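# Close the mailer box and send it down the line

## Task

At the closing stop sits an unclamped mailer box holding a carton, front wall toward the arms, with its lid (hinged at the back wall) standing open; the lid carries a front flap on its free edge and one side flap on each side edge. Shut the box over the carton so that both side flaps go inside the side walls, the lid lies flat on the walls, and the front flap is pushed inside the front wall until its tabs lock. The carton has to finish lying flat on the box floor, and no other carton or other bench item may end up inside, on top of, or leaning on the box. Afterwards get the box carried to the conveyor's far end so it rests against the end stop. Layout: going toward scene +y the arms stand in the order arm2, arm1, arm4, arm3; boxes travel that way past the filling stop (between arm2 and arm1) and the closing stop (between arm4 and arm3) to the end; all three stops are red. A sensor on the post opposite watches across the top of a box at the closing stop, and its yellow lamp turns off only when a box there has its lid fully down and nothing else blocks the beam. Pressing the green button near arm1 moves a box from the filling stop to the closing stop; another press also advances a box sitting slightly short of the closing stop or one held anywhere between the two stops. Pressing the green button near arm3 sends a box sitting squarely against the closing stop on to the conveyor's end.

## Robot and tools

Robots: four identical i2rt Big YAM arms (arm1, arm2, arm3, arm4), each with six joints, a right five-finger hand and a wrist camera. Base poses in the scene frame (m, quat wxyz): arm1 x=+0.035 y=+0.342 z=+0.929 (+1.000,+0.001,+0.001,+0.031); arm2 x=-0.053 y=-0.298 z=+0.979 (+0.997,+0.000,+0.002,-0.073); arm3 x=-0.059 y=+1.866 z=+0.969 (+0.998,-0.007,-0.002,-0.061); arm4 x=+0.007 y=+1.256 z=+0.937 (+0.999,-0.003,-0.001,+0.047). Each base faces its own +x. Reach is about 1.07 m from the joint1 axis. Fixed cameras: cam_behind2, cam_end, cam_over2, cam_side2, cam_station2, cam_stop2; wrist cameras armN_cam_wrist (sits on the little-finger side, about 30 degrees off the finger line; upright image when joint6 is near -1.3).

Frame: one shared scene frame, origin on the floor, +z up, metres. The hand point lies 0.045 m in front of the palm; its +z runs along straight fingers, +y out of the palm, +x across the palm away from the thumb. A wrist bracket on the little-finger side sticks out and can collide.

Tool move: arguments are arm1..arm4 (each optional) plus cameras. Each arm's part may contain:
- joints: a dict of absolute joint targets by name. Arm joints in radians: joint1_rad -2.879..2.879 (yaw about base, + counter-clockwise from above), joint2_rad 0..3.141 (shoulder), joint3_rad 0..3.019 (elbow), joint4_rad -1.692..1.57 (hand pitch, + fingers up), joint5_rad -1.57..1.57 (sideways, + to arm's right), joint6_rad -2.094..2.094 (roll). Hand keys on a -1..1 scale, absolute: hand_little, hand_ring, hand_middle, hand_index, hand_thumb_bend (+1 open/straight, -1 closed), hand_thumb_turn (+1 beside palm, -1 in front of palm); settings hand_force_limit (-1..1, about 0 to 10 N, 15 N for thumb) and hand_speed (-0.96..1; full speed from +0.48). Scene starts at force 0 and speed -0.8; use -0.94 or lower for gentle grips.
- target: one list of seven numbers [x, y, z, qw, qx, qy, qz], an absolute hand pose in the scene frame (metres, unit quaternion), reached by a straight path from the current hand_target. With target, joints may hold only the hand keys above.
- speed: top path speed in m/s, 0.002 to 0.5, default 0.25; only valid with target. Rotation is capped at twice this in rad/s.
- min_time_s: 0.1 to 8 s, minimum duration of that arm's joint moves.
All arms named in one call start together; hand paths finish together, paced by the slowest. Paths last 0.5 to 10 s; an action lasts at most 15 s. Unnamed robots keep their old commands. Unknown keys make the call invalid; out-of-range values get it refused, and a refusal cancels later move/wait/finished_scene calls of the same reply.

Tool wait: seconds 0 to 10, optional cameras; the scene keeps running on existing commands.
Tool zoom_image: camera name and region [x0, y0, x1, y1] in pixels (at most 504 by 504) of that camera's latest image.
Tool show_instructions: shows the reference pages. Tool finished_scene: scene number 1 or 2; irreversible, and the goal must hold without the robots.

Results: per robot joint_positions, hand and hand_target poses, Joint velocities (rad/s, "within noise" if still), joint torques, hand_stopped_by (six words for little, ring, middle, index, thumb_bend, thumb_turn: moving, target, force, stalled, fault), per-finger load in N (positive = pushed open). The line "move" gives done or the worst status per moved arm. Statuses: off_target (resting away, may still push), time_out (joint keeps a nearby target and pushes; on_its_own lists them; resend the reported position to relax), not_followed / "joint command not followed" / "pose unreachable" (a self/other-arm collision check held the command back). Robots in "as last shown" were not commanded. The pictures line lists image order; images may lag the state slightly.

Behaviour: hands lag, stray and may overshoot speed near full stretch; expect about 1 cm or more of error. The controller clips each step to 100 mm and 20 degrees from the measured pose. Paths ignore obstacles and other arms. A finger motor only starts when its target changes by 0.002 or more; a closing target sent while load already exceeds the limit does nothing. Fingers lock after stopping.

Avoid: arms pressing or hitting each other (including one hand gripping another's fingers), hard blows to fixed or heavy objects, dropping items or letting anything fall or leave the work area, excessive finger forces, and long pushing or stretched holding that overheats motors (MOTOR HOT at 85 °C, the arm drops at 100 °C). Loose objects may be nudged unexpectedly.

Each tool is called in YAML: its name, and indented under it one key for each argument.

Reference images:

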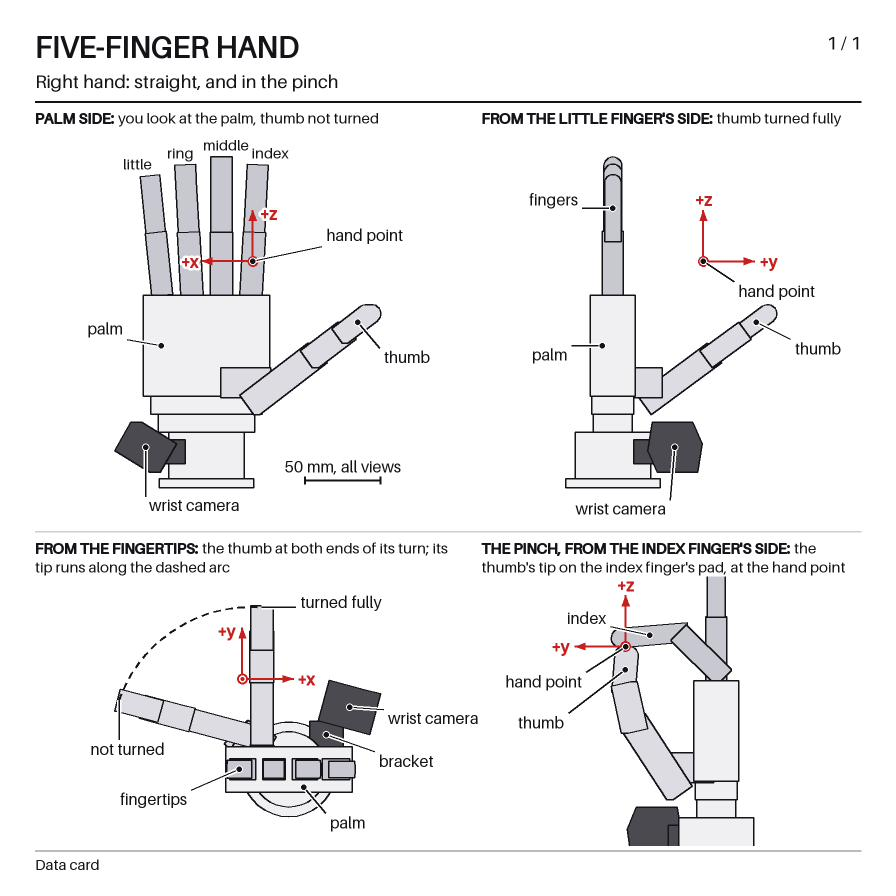

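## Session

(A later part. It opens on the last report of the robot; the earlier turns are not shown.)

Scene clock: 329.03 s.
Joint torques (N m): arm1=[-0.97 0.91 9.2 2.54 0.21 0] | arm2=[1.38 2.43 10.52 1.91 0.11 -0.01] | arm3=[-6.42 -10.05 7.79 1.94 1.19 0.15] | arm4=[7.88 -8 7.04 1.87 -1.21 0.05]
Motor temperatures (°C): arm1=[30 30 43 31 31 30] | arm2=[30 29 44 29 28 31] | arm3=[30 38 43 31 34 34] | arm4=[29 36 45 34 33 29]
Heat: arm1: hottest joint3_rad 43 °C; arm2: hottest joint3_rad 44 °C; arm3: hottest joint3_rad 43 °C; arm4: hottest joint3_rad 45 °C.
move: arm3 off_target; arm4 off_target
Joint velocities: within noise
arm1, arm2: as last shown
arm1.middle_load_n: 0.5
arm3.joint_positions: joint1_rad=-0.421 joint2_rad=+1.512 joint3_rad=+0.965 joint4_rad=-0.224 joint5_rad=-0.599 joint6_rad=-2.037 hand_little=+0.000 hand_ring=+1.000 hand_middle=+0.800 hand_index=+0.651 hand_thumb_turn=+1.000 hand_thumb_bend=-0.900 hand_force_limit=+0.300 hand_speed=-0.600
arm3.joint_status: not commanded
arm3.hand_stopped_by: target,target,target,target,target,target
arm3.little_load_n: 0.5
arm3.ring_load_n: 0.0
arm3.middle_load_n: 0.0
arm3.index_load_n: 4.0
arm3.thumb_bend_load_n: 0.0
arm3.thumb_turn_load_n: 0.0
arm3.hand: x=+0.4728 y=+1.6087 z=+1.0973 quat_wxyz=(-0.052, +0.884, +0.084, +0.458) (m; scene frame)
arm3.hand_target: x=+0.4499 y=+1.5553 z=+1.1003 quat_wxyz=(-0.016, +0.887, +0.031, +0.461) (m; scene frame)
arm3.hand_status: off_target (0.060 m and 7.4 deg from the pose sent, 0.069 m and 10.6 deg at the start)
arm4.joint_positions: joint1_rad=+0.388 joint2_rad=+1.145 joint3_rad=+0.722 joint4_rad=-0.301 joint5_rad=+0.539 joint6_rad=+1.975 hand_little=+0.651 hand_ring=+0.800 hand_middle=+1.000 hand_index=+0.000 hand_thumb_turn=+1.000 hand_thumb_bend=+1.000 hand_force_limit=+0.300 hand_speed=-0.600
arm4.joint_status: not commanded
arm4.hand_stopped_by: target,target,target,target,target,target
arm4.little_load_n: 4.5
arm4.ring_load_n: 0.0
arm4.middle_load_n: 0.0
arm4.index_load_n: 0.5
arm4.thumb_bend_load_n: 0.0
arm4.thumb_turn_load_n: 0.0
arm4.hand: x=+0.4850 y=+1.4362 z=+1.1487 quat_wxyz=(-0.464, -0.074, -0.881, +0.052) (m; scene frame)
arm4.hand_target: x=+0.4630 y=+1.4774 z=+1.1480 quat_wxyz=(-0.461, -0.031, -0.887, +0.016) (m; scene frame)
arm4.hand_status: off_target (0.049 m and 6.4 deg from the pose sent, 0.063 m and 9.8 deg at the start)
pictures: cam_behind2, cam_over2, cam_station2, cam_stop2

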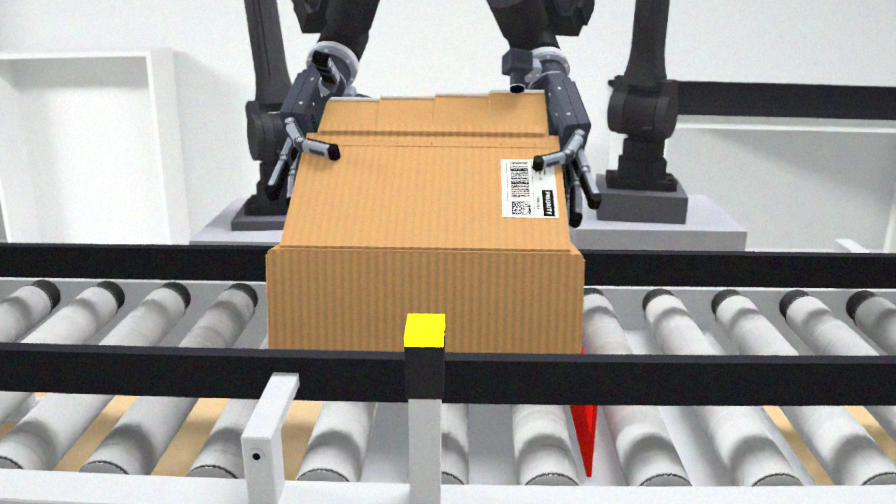

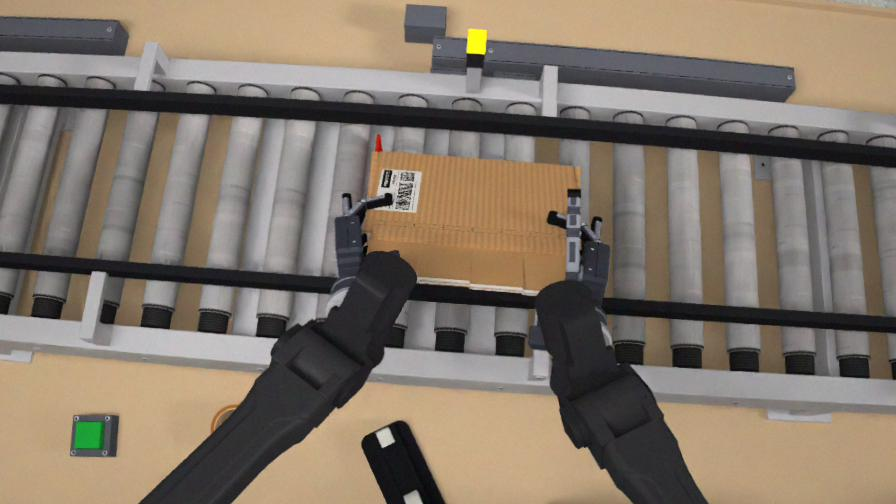

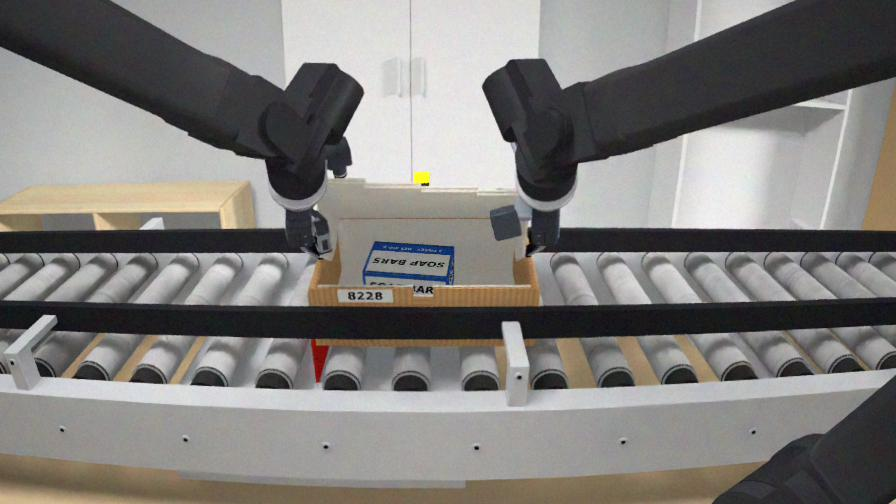

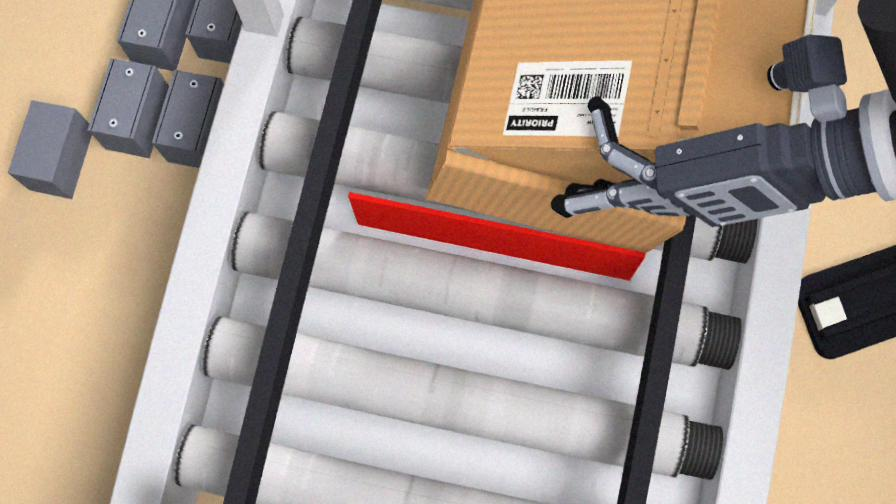

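move:
  arm4: {"target": [0.455, 1.478, 1.122, 0.4614, 0.0310, 0.8865, -0.0161], "speed": 0.05}
  arm3: {"target": [0.446, 1.552, 1.080, -0.0161, 0.8865, 0.0310, 0.4614], "speed": 0.05}
  cameras: ["cam_over2","cam_behind2","cam_stop2","cam_station2"]

zoom_image:
  camera: "cam_behind2"
  region: [240, 60, 620, 360]

zoom_image:
  camera: "cam_stop2"
  region: [400, 20, 720, 280]

Scene clock: 330.60 s.
Joint torques (N m): arm1=[-1.03 0.85 9.21 2.54 0.21 0] | arm2=[1.61 2.32 10.55 1.89 0.11 0] | arm3=[-6.42 -8.35 7.19 1.65 1.47 0.1] | arm4=[8.47 -7.18 6.12 1.36 -1.36 0.14]
Motor temperatures (°C): arm1=[30 30 43 31 31 30] | arm2=[30 29 44 29 28 31] | arm3=[30 38 42 31 34 34] | arm4=[29 36 45 34 33 29]
Heat: arm1: hottest joint3_rad 43 °C; arm2: hottest joint3_rad 44 °C; arm3: hottest joint3_rad 42 °C; arm4: hottest joint3_rad 45 °C.
move: arm3 off_target; arm4 off_target
Joint velocities: within noise
arm1, arm2: as last shown
arm1.middle_load_n: 0.0
arm3.joint_positions: joint1_rad=-0.427 joint2_rad=+1.512 joint3_rad=+0.930 joint4_rad=-0.159 joint5_rad=-0.611 joint6_rad=-2.036 hand_little=+0.000 hand_ring=+1.000 hand_middle=+0.800 hand_index=+0.651 hand_thumb_turn=+1.000 hand_thumb_bend=-0.900 hand_force_limit=+0.300 hand_speed=-0.600
arm3.joint_status: not commanded
arm3.hand_stopped_by: target,target,target,target,target,target
arm3.little_load_n: 0.5
arm3.ring_load_n: 0.0
arm3.middle_load_n: 0.0
arm3.index_load_n: 4.5
arm3.thumb_bend_load_n: 0.0
arm3.thumb_turn_load_n: 0.0
arm3.hand: x=+0.4706 y=+1.6084 z=+1.0923 quat_wxyz=(-0.048, +0.877, +0.088, +0.470) (m; scene frame)
arm3.hand_target: x=+0.4435 y=+1.5560 z=+1.0806 quat_wxyz=(-0.017, +0.887, +0.031, +0.461) (m; scene frame)
arm3.hand_status: off_target (0.063 m and 7.6 deg from the pose sent, 0.065 m and 7.4 deg at the start)
arm4.joint_positions: joint1_rad=+0.396 joint2_rad=+1.140 joint3_rad=+0.675 joint4_rad=-0.216 joint5_rad=+0.549 joint6_rad=+1.975 hand_little=+0.651 hand_ring=+0.800 hand_middle=+1.000 hand_index=+0.000 hand_thumb_turn=+1.000 hand_thumb_bend=+1.000 hand_force_limit=+0.300 hand_speed=-0.600
arm4.joint_status: not commanded
arm4.hand_stopped_by: target,target,target,target,target,target
arm4.little_load_n: 4.0
arm4.ring_load_n: 0.0
arm4.middle_load_n: 0.0
arm4.index_load_n: 0.5
arm4.thumb_bend_load_n: 0.0
arm4.thumb_turn_load_n: 0.0
arm4.hand: x=+0.4815 y=+1.4362 z=+1.1438 quat_wxyz=(-0.481, -0.078, -0.872, +0.044) (m; scene frame)
arm4.hand_target: x=+0.4550 y=+1.4746 z=+1.1225 quat_wxyz=(-0.461, -0.031, -0.887, +0.017) (m; scene frame)
arm4.hand_status: off_target (0.054 m and 6.9 deg from the pose sent, 0.058 m and 6.4 deg at the start)
pictures: cam_behind2, cam_over2, cam_station2, cam_stop2

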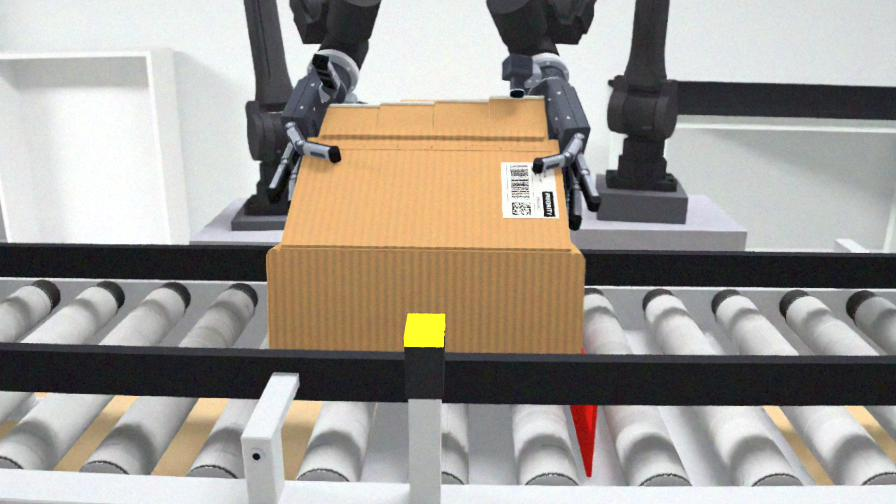

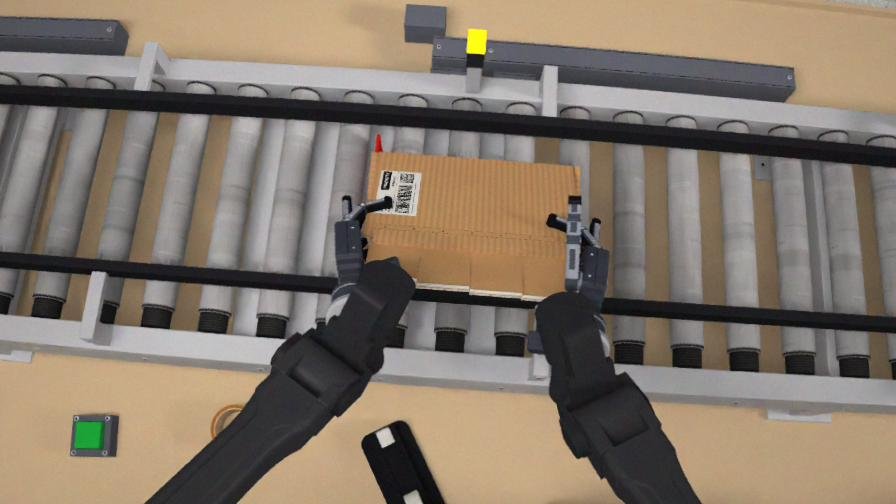

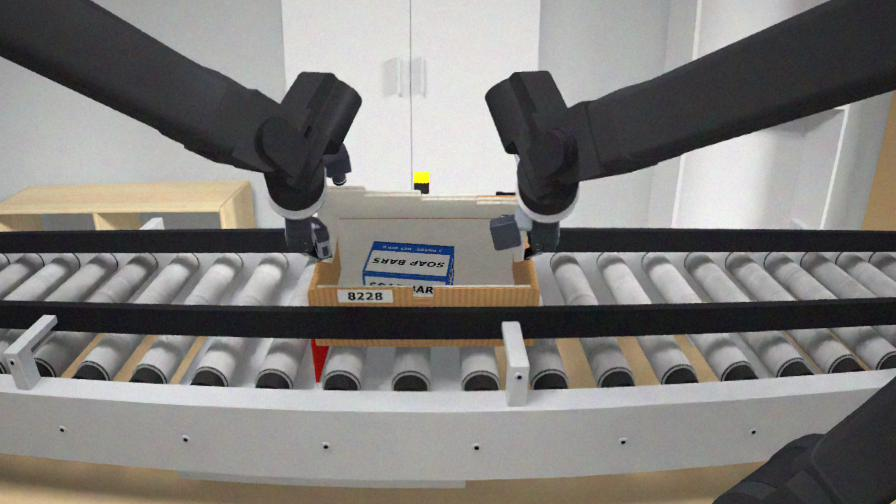

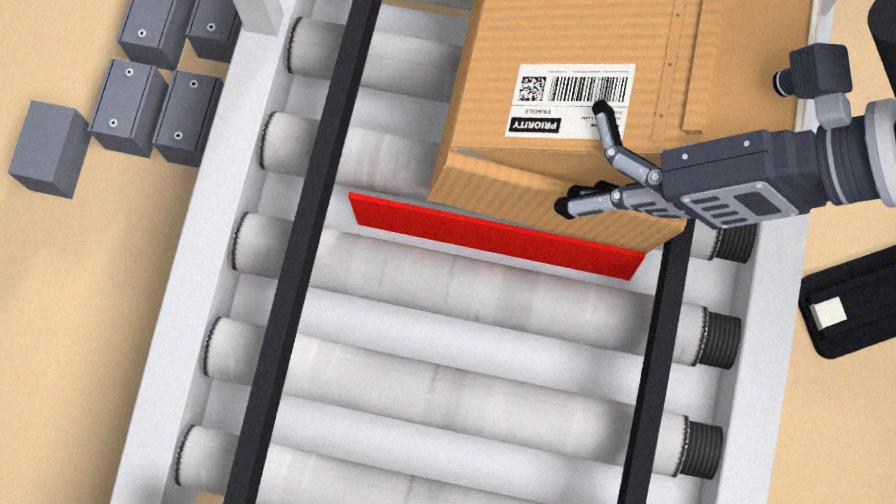

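Scaled by 1.326 from the camera's 896x504 image, which has a finer 1280x720 frame.

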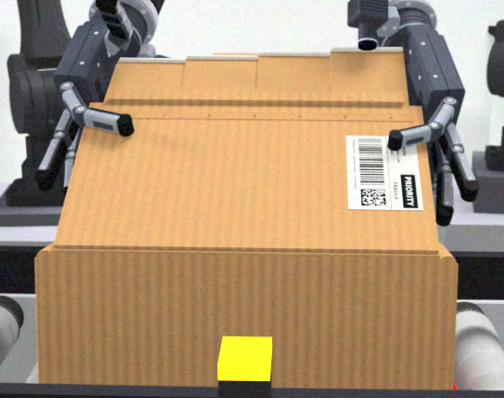

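Scaled by 1.575 from the camera's 896x504 image, which has a finer 1280x720 frame.

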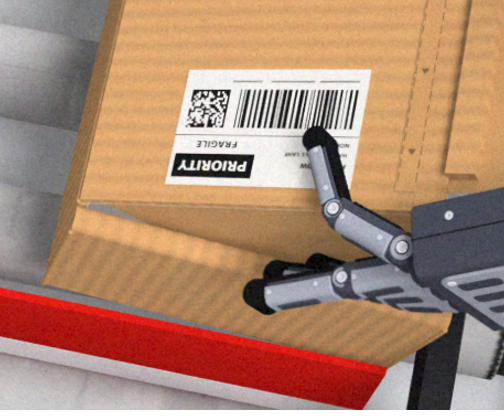

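zoom_image:
  camera: "cam_over2"
  region: [330, 130, 630, 340]

move:
  cameras: ["cam_side2","arm4_cam_wrist","arm1_cam_wrist"]

Scaled by 1.680 from the camera's 896x504 image, which has a finer 1280x720 frame.

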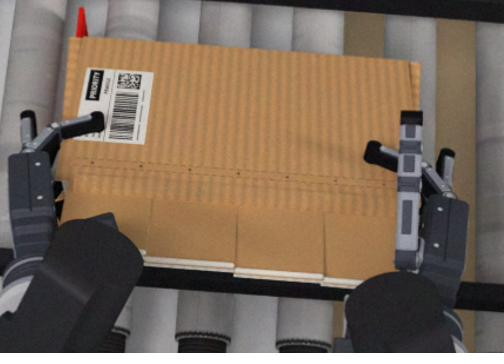

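Scene clock: 331.50 s.
Joint torques (N m): arm1=[-1.03 0.85 9.2 2.54 0.21 0.01] | arm2=[1.44 2.32 10.48 1.95 0.13 0] | arm3=[-6.59 -8.47 7.16 1.63 1.48 0.09] | arm4=[7.36 -6.65 5.79 1.48 -1.4 0.13]
Motor temperatures (°C): arm1=[30 30 43 31 31 30] | arm2=[30 29 44 29 28 31] | arm3=[30 38 42 31 34 34] | arm4=[29 36 45 34 34 29]
Heat: arm1: hottest joint3_rad 43 °C; arm2: hottest joint3_rad 44 °C; arm3: hottest joint3_rad 42 °C; arm4: hottest joint3_rad 45 °C.
Joint velocities: within noise
arm1.joint_positions: joint1_rad=-0.032 joint2_rad=+0.646 joint3_rad=+1.328 joint4_rad=-1.360 joint5_rad=+0.140 joint6_rad=-1.155 hand_little=+1.000 hand_ring=+1.000 hand_middle=+1.000 hand_index=+1.000 hand_thumb_turn=+1.000 hand_thumb_bend=+1.000 hand_force_limit=+0.000 hand_speed=-0.800
arm1.joint_status: not commanded
arm1.hand_stopped_by: target,target,target,target,target,target
arm1.little_load_n: 0.0
arm1.ring_load_n: 0.0
arm1.middle_load_n: 0.0
arm1.index_load_n: 0.0
arm1.thumb_bend_load_n: 0.0
arm1.thumb_turn_load_n: 0.0
arm1.hand: x=+0.2644 y=+0.2774 z=+1.3774 quat_wxyz=(-0.035, +0.878, -0.203, +0.433) (m; scene frame)
arm1.hand_target: x=+0.2640 y=+0.2774 z=+1.3855 quat_wxyz=(-0.037, +0.873, -0.203, +0.441) (m; scene frame)
arm1.hand_status: not commanded
arm2.joint_positions: joint1_rad=+0.199 joint2_rad=+0.614 joint3_rad=+1.377 joint4_rad=-1.233 joint5_rad=+0.174 joint6_rad=-1.171 hand_little=+1.000 hand_ring=+1.000 hand_middle=+1.000 hand_index=+1.000 hand_thumb_turn=+1.000 hand_thumb_bend=+1.000 hand_force_limit=+0.000 hand_speed=-0.800
arm2.joint_status: not commanded
arm2.hand_stopped_by: target,target,target,target,target,target
arm2.little_load_n: 0.0
arm2.ring_load_n: 0.0
arm2.middle_load_n: 0.0
arm2.index_load_n: 0.0
arm2.thumb_bend_load_n: 0.0
arm2.thumb_turn_load_n: 0.0
arm2.hand: x=+0.1875 y=-0.3623 z=+1.4826 quat_wxyz=(-0.044, +0.830, -0.192, +0.522) (m; scene frame)
arm2.hand_target: x=+0.1859 y=-0.3624 z=+1.4940 quat_wxyz=(-0.047, +0.823, -0.191, +0.533) (m; scene frame)
arm2.hand_status: not commanded
arm3.joint_positions: joint1_rad=-0.427 joint2_rad=+1.512 joint3_rad=+0.930 joint4_rad=-0.159 joint5_rad=-0.612 joint6_rad=-2.036 hand_little=+0.000 hand_ring=+1.000 hand_middle=+0.800 hand_index=+0.651 hand_thumb_turn=+1.000 hand_thumb_bend=-0.900 hand_force_limit=+0.300 hand_speed=-0.600
arm3.joint_status: not commanded
arm3.hand_stopped_by: target,target,target,target,target,target
arm3.little_load_n: 1.0
arm3.ring_load_n: 0.0
arm3.middle_load_n: 0.0
arm3.index_load_n: 4.5
arm3.thumb_bend_load_n: 0.0
arm3.thumb_turn_load_n: 0.0
arm3.hand: x=+0.4706 y=+1.6085 z=+1.0923 quat_wxyz=(-0.048, +0.877, +0.088, +0.470) (m; scene frame)
arm3.hand_target: x=+0.4435 y=+1.5560 z=+1.0806 quat_wxyz=(-0.017, +0.887, +0.031, +0.461) (m; scene frame)
arm3.hand_status: off_target (0.063 m and 7.6 deg from the pose sent, 0.065 m and 7.4 deg at the start)
arm4.joint_positions: joint1_rad=+0.396 joint2_rad=+1.140 joint3_rad=+0.675 joint4_rad=-0.216 joint5_rad=+0.549 joint6_rad=+1.975 hand_little=+0.651 hand_ring=+0.800 hand_middle=+1.000 hand_index=+0.000 hand_thumb_turn=+1.000 hand_thumb_bend=+1.000 hand_force_limit=+0.300 hand_speed=-0.600
arm4.joint_status: not commanded
arm4.hand_stopped_by: target,target,target,target,target,target
arm4.little_load_n: 4.0
arm4.ring_load_n: 0.0
arm4.middle_load_n: 0.0
arm4.index_load_n: 0.5
arm4.thumb_bend_load_n: 0.0
arm4.thumb_turn_load_n: 0.0
arm4.hand: x=+0.4815 y=+1.4362 z=+1.1438 quat_wxyz=(-0.481, -0.078, -0.872, +0.044) (m; scene frame)
arm4.hand_target: x=+0.4550 y=+1.4746 z=+1.1225 quat_wxyz=(-0.461, -0.031, -0.887, +0.017) (m; scene frame)
arm4.hand_status: off_target (0.054 m and 6.9 deg from the pose sent, 0.058 m and 6.4 deg at the start)
pictures: arm1_cam_wrist, arm4_cam_wrist, cam_side2
camera_calibration:
arm4_cam_wrist: T_world_to_cam=[[0.0721922, 0.963089, -0.259321, -1.11557], [0.0378982, 0.257163, 0.965625, -1.49529], [0.99667, -0.0795384, -0.0179342, -0.230386], [0, 0, 0, 1]] pos_world=[0.366824, 1.44061, 1.15046]

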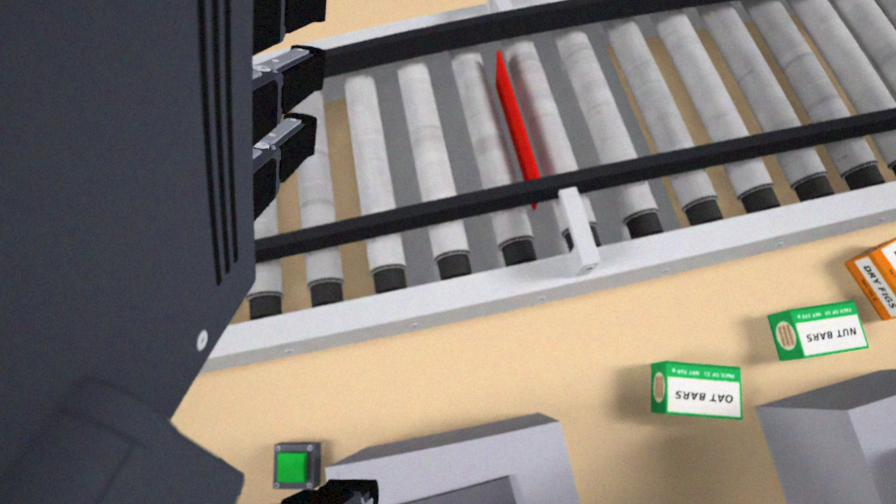

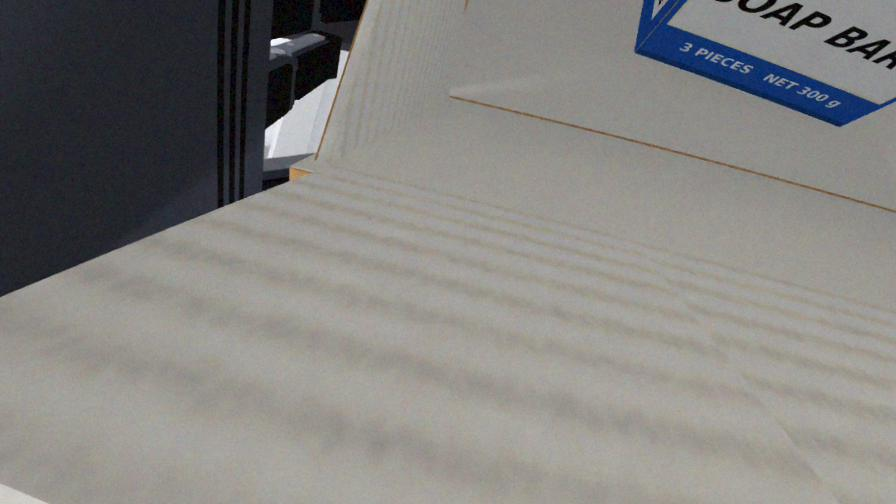

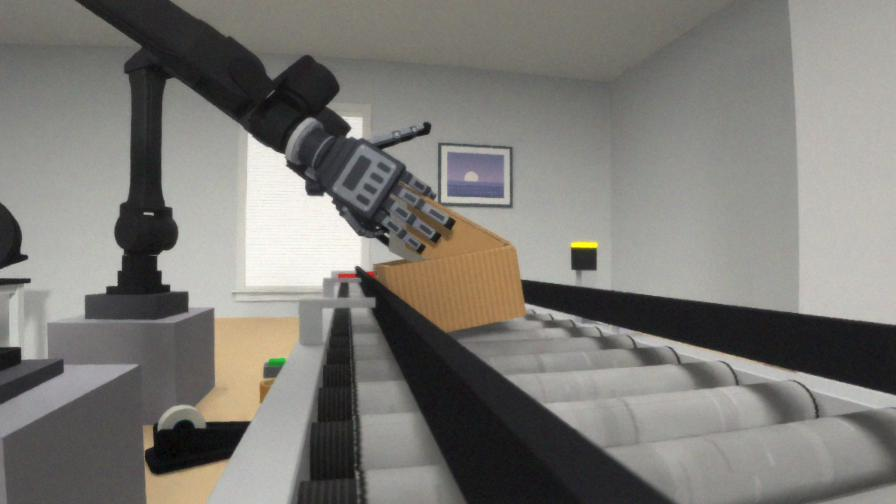

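zoom_image:
  camera: "cam_side2"
  region: [280, 100, 600, 360]

Scaled by 1.575 from the camera's 896x504 image, which has a finer 1280x720 frame.

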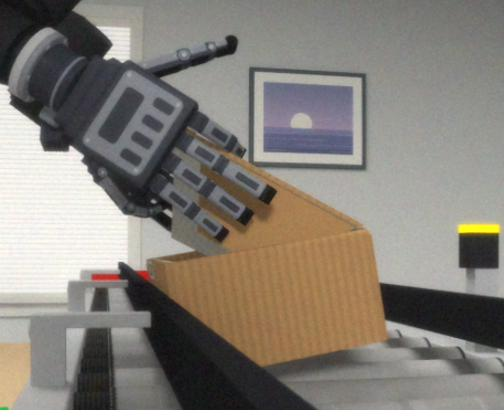

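move:
  arm4: {"target": [0.475, 1.478, 1.105, 0.4614, 0.0310, 0.8865, -0.0161], "speed": 0.05}
  arm3: {"target": [0.466, 1.552, 1.060, -0.0161, 0.8865, 0.0310, 0.4614], "speed": 0.05}
  cameras: ["cam_side2","cam_behind2","cam_stop2"]

zoom_image:
  camera: "cam_side2"
  region: [280, 100, 600, 360]

Scene clock: 333.30 s.
Joint torques (N m): arm1=[-1.03 0.85 9.2 2.52 0.21 0] | arm2=[1.44 2.37 10.59 1.95 0.11 -0.01] | arm3=[-4.84 -6.65 8.76 1.2 2.01 0.07] | arm4=[6.53 -4.66 6.91 2.28 -1.89 0.01]
Motor temperatures (°C): arm1=[30 30 43 31 31 30] | arm2=[30 29 44 29 28 31] | arm3=[30 38 42 31 34 34] | arm4=[29 36 45 34 34 29]
Heat: arm1: hottest joint3_rad 43 °C; arm2: hottest joint3_rad 44 °C; arm3: hottest joint3_rad 42 °C; arm4: hottest joint3_rad 45 °C.
move: arm3 off_target; arm4 off_target
Joint velocities: within noise
arm1, arm2: as last shown
arm3.joint_positions: joint1_rad=-0.422 joint2_rad=+1.548 joint3_rad=+0.926 joint4_rad=-0.087 joint5_rad=-0.608 joint6_rad=-2.017 hand_little=+0.000 hand_ring=+1.000 hand_middle=+0.800 hand_index=+0.651 hand_thumb_turn=+1.000 hand_thumb_bend=-0.900 hand_force_limit=+0.300 hand_speed=-0.600
arm3.joint_status: not commanded
arm3.hand_stopped_by: target,target,target,target,target,target
arm3.little_load_n: 0.0
arm3.ring_load_n: 0.0
arm3.middle_load_n: 0.0
arm3.index_load_n: 3.0
arm3.thumb_bend_load_n: 0.0
arm3.thumb_turn_load_n: 0.0
arm3.hand: x=+0.4803 y=+1.6049 z=+1.0834 quat_wxyz=(-0.044, +0.872, +0.086, +0.480) (m; scene frame)
arm3.hand_target: x=+0.4619 y=+1.5559 z=+1.0614 quat_wxyz=(-0.017, +0.886, +0.031, +0.462) (m; scene frame)
arm3.hand_status: off_target (0.060 m and 7.5 deg from the pose sent, 0.065 m and 7.6 deg at the start)
arm4.joint_positions: joint1_rad=+0.385 joint2_rad=+1.186 joint3_rad=+0.661 joint4_rad=-0.155 joint5_rad=+0.543 joint6_rad=+1.973 hand_little=+0.651 hand_ring=+0.800 hand_middle=+1.000 hand_index=+0.000 hand_thumb_turn=+1.000 hand_thumb_bend=+1.000 hand_force_limit=+0.300 hand_speed=-0.600
arm4.joint_status: not commanded
arm4.hand_stopped_by: target,target,target,target,target,target
arm4.little_load_n: 4.5
arm4.ring_load_n: 0.0
arm4.middle_load_n: 0.0
arm4.index_load_n: 1.0
arm4.thumb_bend_load_n: 0.0
arm4.thumb_turn_load_n: 0.0
arm4.hand: x=+0.4889 y=+1.4352 z=+1.1278 quat_wxyz=(-0.480, -0.081, -0.872, +0.044) (m; scene frame)
arm4.hand_target: x=+0.4725 y=+1.4751 z=+1.1061 quat_wxyz=(-0.461, -0.031, -0.887, +0.017) (m; scene frame)
arm4.hand_status: off_target (0.050 m and 7.1 deg from the pose sent, 0.057 m and 6.9 deg at the start)
pictures: cam_behind2, cam_side2, cam_stop2

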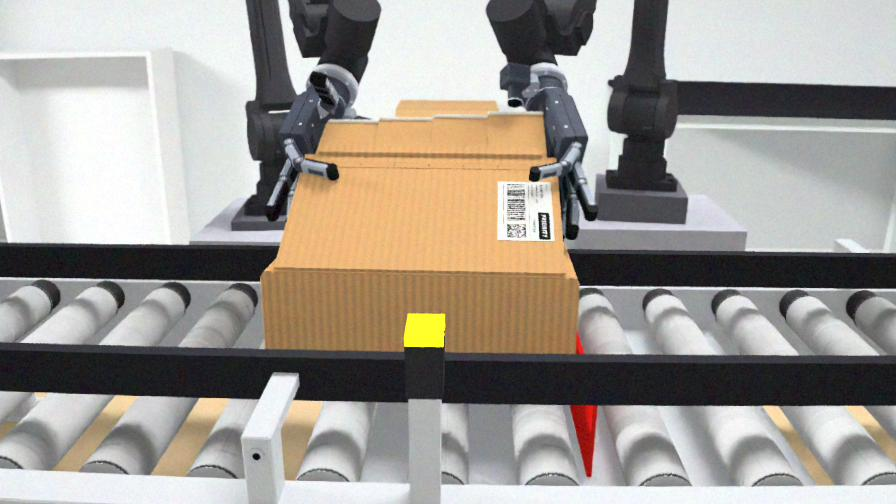

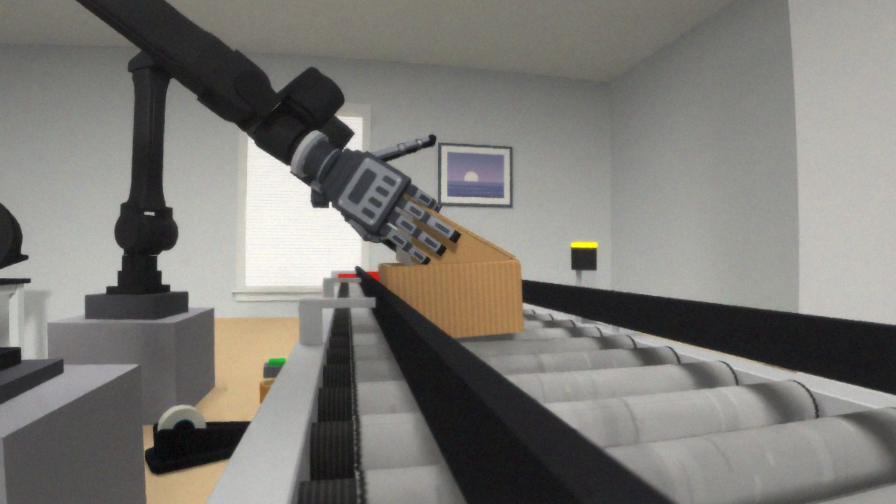

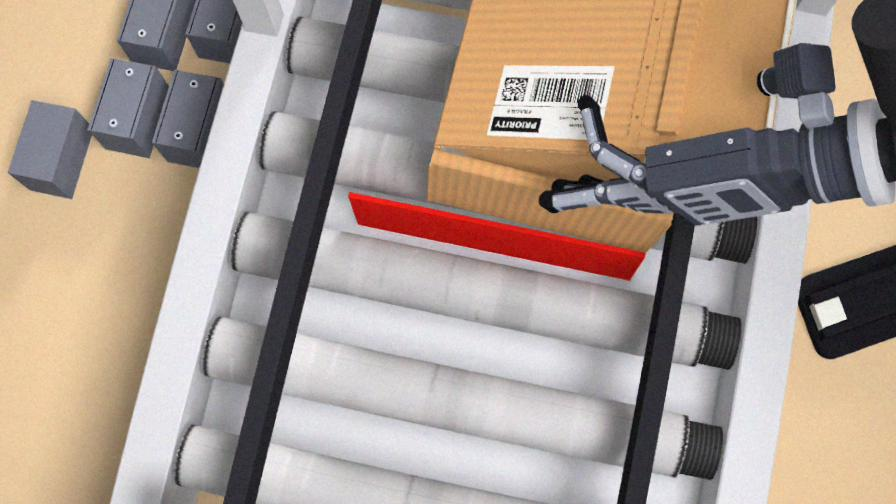

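Scaled by 1.575 from the camera's 896x504 image, which has a finer 1280x720 frame.

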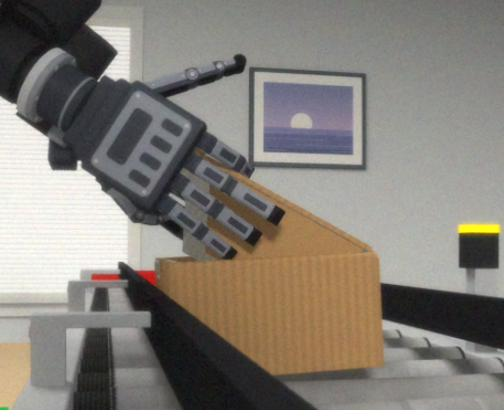

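move:
  arm4: {"joints": {"hand_little": 1.0, "hand_ring": 1.0, "hand_speed": -0.5}}
  arm3: {"joints": {"hand_index": 1.0, "hand_middle": 1.0, "hand_speed": -0.5}}
  cameras: ["cam_side2","cam_behind2","cam_stop2","cam_station2"]

zoom_image:
  camera: "cam_side2"
  region: [280, 100, 600, 360]

zoom_image:
  camera: "cam_stop2"
  region: [400, 20, 720, 280]

Scene clock: 334.47 s.
Joint torques (N m): arm1=[-1.03 0.85 9.2 2.54 0.21 0.01] | arm2=[1.67 2.14 10.5 1.88 0.11 0] | arm3=[-5.19 -9.05 8.61 1.05 1.1 0.2] | arm4=[6.24 -4.78 7.21 1.84 -1.37 0.02]
Motor temperatures (°C): arm1=[30 30 43 31 31 30] | arm2=[30 29 44 29 28 31] | arm3=[30 37 42 31 35 34] | arm4=[29 35 44 34 34 29]
Heat: arm1: hottest joint3_rad 43 °C; arm2: hottest joint3_rad 44 °C; arm3: hottest joint3_rad 42 °C; arm4: hottest joint3_rad 44 °C.
move: arm3 done; arm4 done
Joint velocities: within noise
arm1, arm2: as last shown
arm3.joint_positions: joint1_rad=-0.419 joint2_rad=+1.577 joint3_rad=+0.927 joint4_rad=-0.082 joint5_rad=-0.585 joint6_rad=-2.028 hand_little=+0.000 hand_ring=+1.000 hand_middle=+1.000 hand_index=+1.000 hand_thumb_turn=+1.000 hand_thumb_bend=-0.900 hand_force_limit=+0.300 hand_speed=-0.500
arm3.joint_status: all done
arm3.hand_stopped_by: target,target,target,target,target,target
arm3.little_load_n: -0.5
arm3.ring_load_n: 0.0
arm3.middle_load_n: 0.5
arm3.index_load_n: 0.0
arm3.thumb_bend_load_n: 0.0
arm3.thumb_turn_load_n: 0.0
arm3.hand: x=+0.4806 y=+1.6019 z=+1.0679 quat_wxyz=(-0.038, +0.878, +0.084, +0.469) (m; scene frame)
arm3.hand_target: x=+0.4619 y=+1.5558 z=+1.0616 quat_wxyz=(-0.017, +0.886, +0.031, +0.462) (m; scene frame)
arm3.hand_status: not commanded
arm4.joint_positions: joint1_rad=+0.383 joint2_rad=+1.190 joint3_rad=+0.657 joint4_rad=-0.141 joint5_rad=+0.530 joint6_rad=+1.971 hand_little=+1.000 hand_ring=+1.000 hand_middle=+1.000 hand_index=+0.000 hand_thumb_turn=+1.000 hand_thumb_bend=+1.000 hand_force_limit=+0.300 hand_speed=-0.500
arm4.joint_status: all done
arm4.hand_stopped_by: target,target,target,target,target,target
arm4.little_load_n: 0.0
arm4.ring_load_n: 0.0
arm4.middle_load_n: 0.0
arm4.index_load_n: 0.0
arm4.thumb_bend_load_n: 0.0
arm4.thumb_turn_load_n: 0.0
arm4.hand: x=+0.4891 y=+1.4372 z=+1.1264 quat_wxyz=(-0.481, -0.079, -0.873, +0.038) (m; scene frame)
arm4.hand_target: x=+0.4725 y=+1.4749 z=+1.1060 quat_wxyz=(-0.461, -0.031, -0.887, +0.017) (m; scene frame)
arm4.hand_status: not commanded
pictures: cam_behind2, cam_side2, cam_station2, cam_stop2

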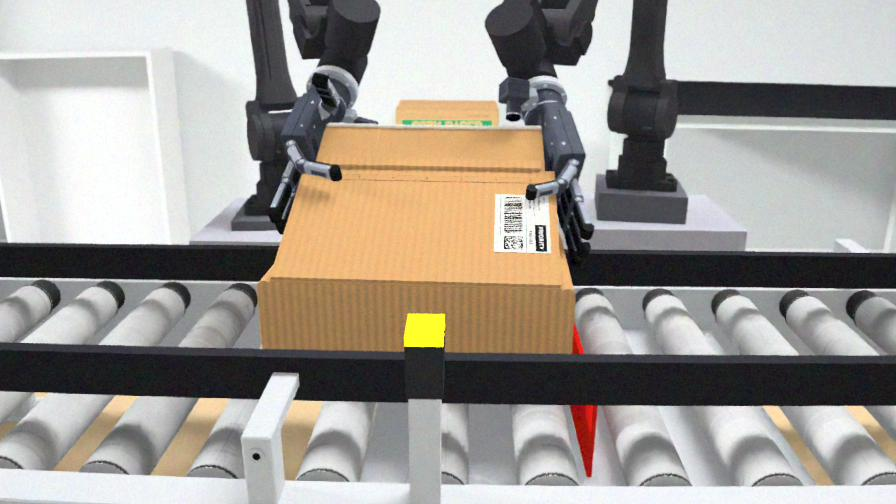

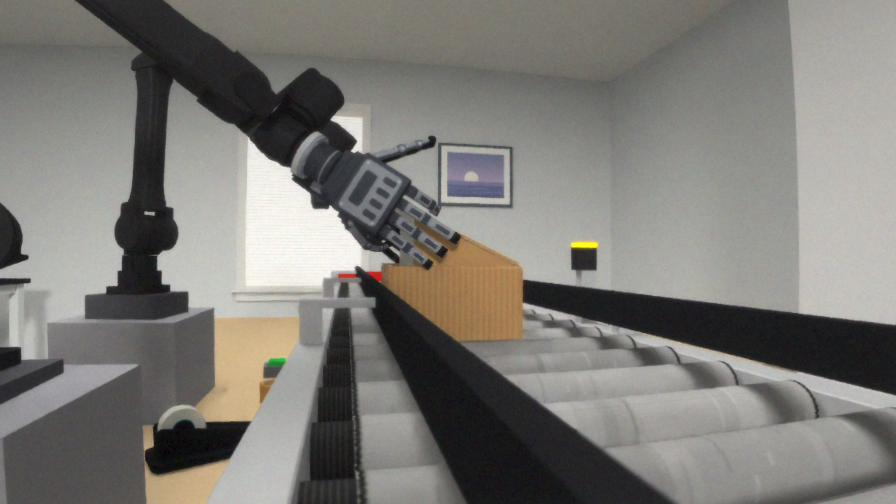

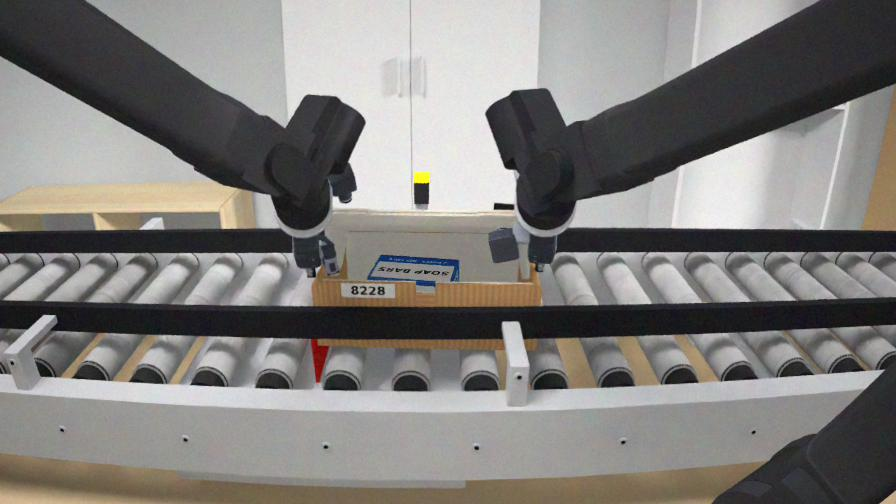

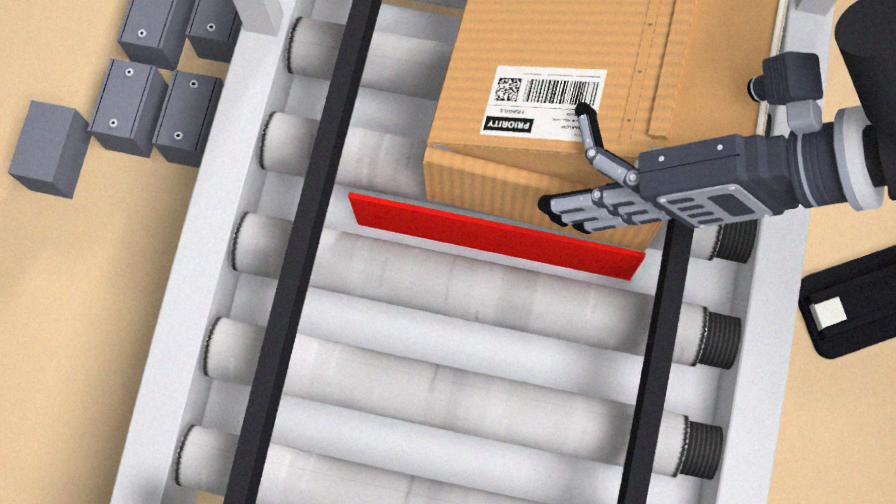

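Scaled by 1.575 from the camera's 896x504 image, which has a finer 1280x720 frame.

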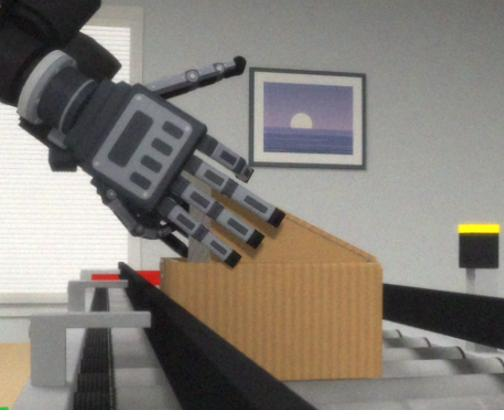

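Scaled by 1.575 from the camera's 896x504 image, which has a finer 1280x720 frame.

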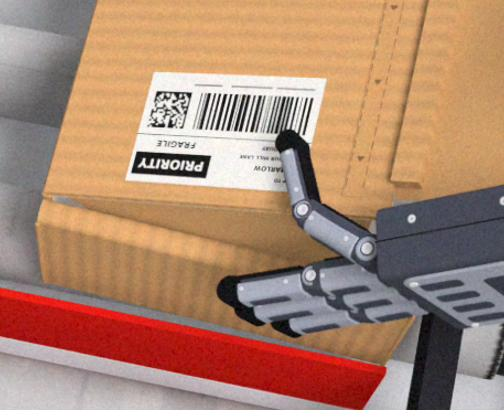

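move:
  arm3: {"target": [0.470, 1.700, 1.078, -0.0161, 0.8865, 0.0310, 0.4614], "speed": 0.1}
  arm4: {"target": [0.470, 1.468, 1.100, 0.4614, 0.0310, 0.8865, -0.0161], "speed": 0.05}
  cameras: ["cam_side2","cam_behind2","cam_stop2","cam_station2"]

Scene clock: 337.03 s.
Joint torques (N m): arm1=[-1.08 0.91 9.2 2.55 0.21 0.01] | arm2=[1.44 1.96 10.54 1.96 0.13 -0.02] | arm3=[1.61 -10.23 6.75 1.91 -0.11 0.02] | arm4=[5.25 -5.36 6.11 1.59 -1.25 0.08]
Motor temperatures (°C): arm1=[30 30 43 31 31 30] | arm2=[30 29 45 29 28 31] | arm3=[30 37 42 31 35 34] | arm4=[29 35 44 34 34 29]
Heat: arm1: hottest joint3_rad 43 °C; arm2: hottest joint3_rad 45 °C; arm3: hottest joint3_rad 42 °C; arm4: hottest joint3_rad 44 °C.
move: arm3 done; arm4 off_target
Joint velocities: within noise
arm1, arm2: as last shown
arm3.joint_positions: joint1_rad=-0.185 joint2_rad=+1.445 joint3_rad=+0.798 joint4_rad=-0.031 joint5_rad=-0.310 joint6_rad=-1.795 hand_little=+0.000 hand_ring=+1.000 hand_middle=+1.000 hand_index=+1.000 hand_thumb_turn=+1.000 hand_thumb_bend=-0.900 hand_force_limit=+0.300 hand_speed=-0.500
arm3.joint_status: not commanded
arm3.hand_stopped_by: target,target,target,target,target,target
arm3.little_load_n: 0.0
arm3.ring_load_n: 0.0
arm3.middle_load_n: 0.0
arm3.index_load_n: 0.0
arm3.thumb_bend_load_n: 0.0
arm3.thumb_turn_load_n: 0.0
arm3.hand: x=+0.4675 y=+1.6961 z=+1.0692 quat_wxyz=(-0.016, +0.893, +0.032, +0.449) (m; scene frame)
arm3.hand_target: x=+0.4700 y=+1.7001 z=+1.0778 quat_wxyz=(-0.016, +0.887, +0.031, +0.461) (m; scene frame)
arm3.hand_status: done (0.010 m and 1.6 deg from the pose sent, 0.099 m and 6.7 deg at the start)
arm4.joint_positions: joint1_rad=+0.389 joint2_rad=+1.188 joint3_rad=+0.649 joint4_rad=-0.117 joint5_rad=+0.513 joint6_rad=+1.946 hand_little=+1.000 hand_ring=+1.000 hand_middle=+1.000 hand_index=+0.000 hand_thumb_turn=+1.000 hand_thumb_bend=+1.000 hand_force_limit=+0.300 hand_speed=-0.500
arm4.joint_status: not commanded
arm4.hand_stopped_by: target,target,target,target,target,target
arm4.little_load_n: 0.0
arm4.ring_load_n: 0.0
arm4.middle_load_n: 0.0
arm4.index_load_n: 0.0
arm4.thumb_bend_load_n: 0.0
arm4.thumb_turn_load_n: 0.0
arm4.hand: x=+0.4867 y=+1.4443 z=+1.1260 quat_wxyz=(-0.484, -0.064, -0.872, +0.032) (m; scene frame)
arm4.hand_target: x=+0.4693 y=+1.4662 z=+1.1008 quat_wxyz=(-0.461, -0.031, -0.887, +0.017) (m; scene frame)
arm4.hand_status: off_target (0.039 m and 5.2 deg from the pose sent, 0.045 m and 6.6 deg at the start)
pictures: cam_behind2, cam_side2, cam_station2, cam_stop2

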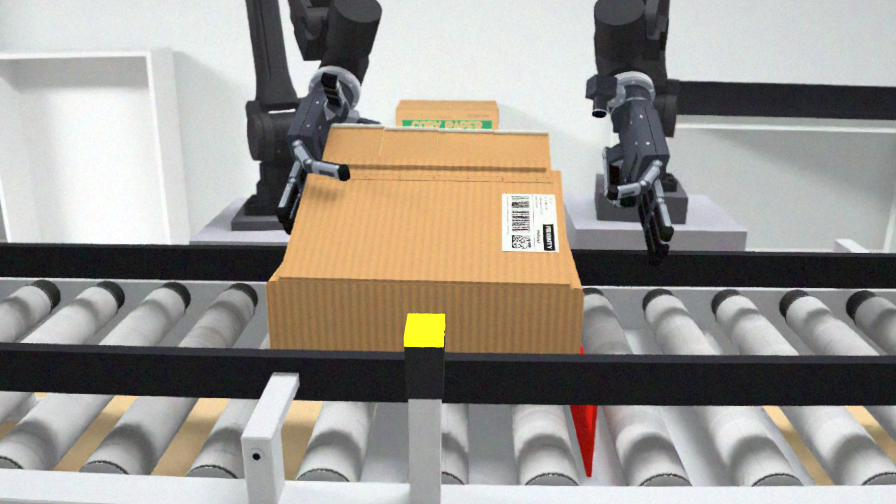

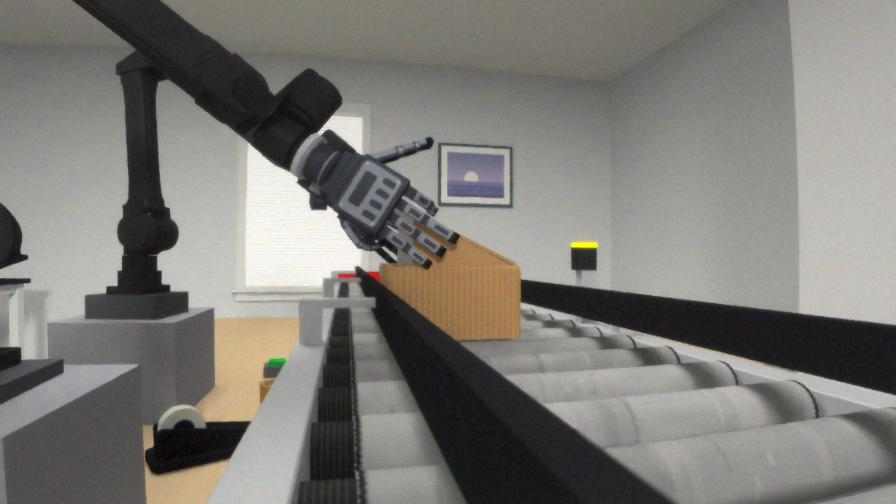

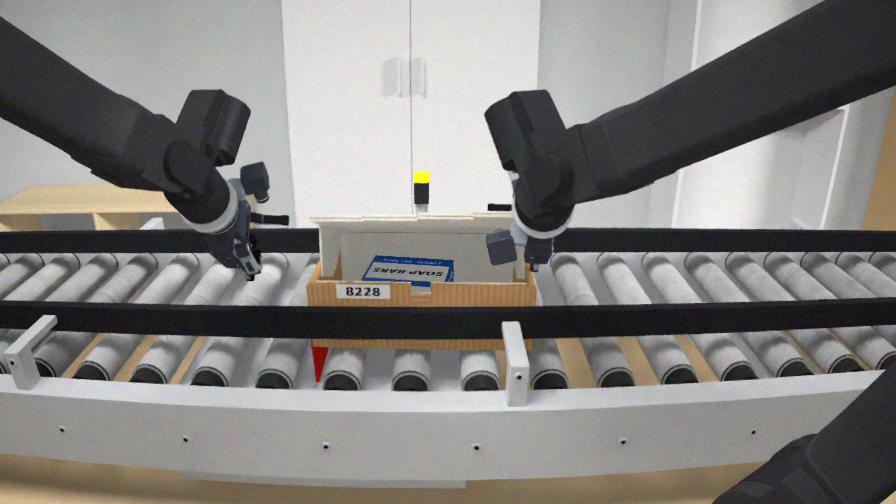

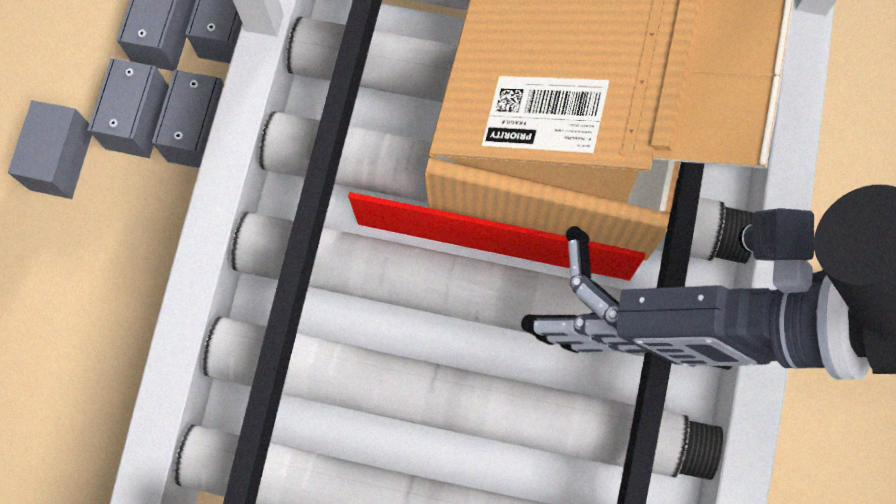

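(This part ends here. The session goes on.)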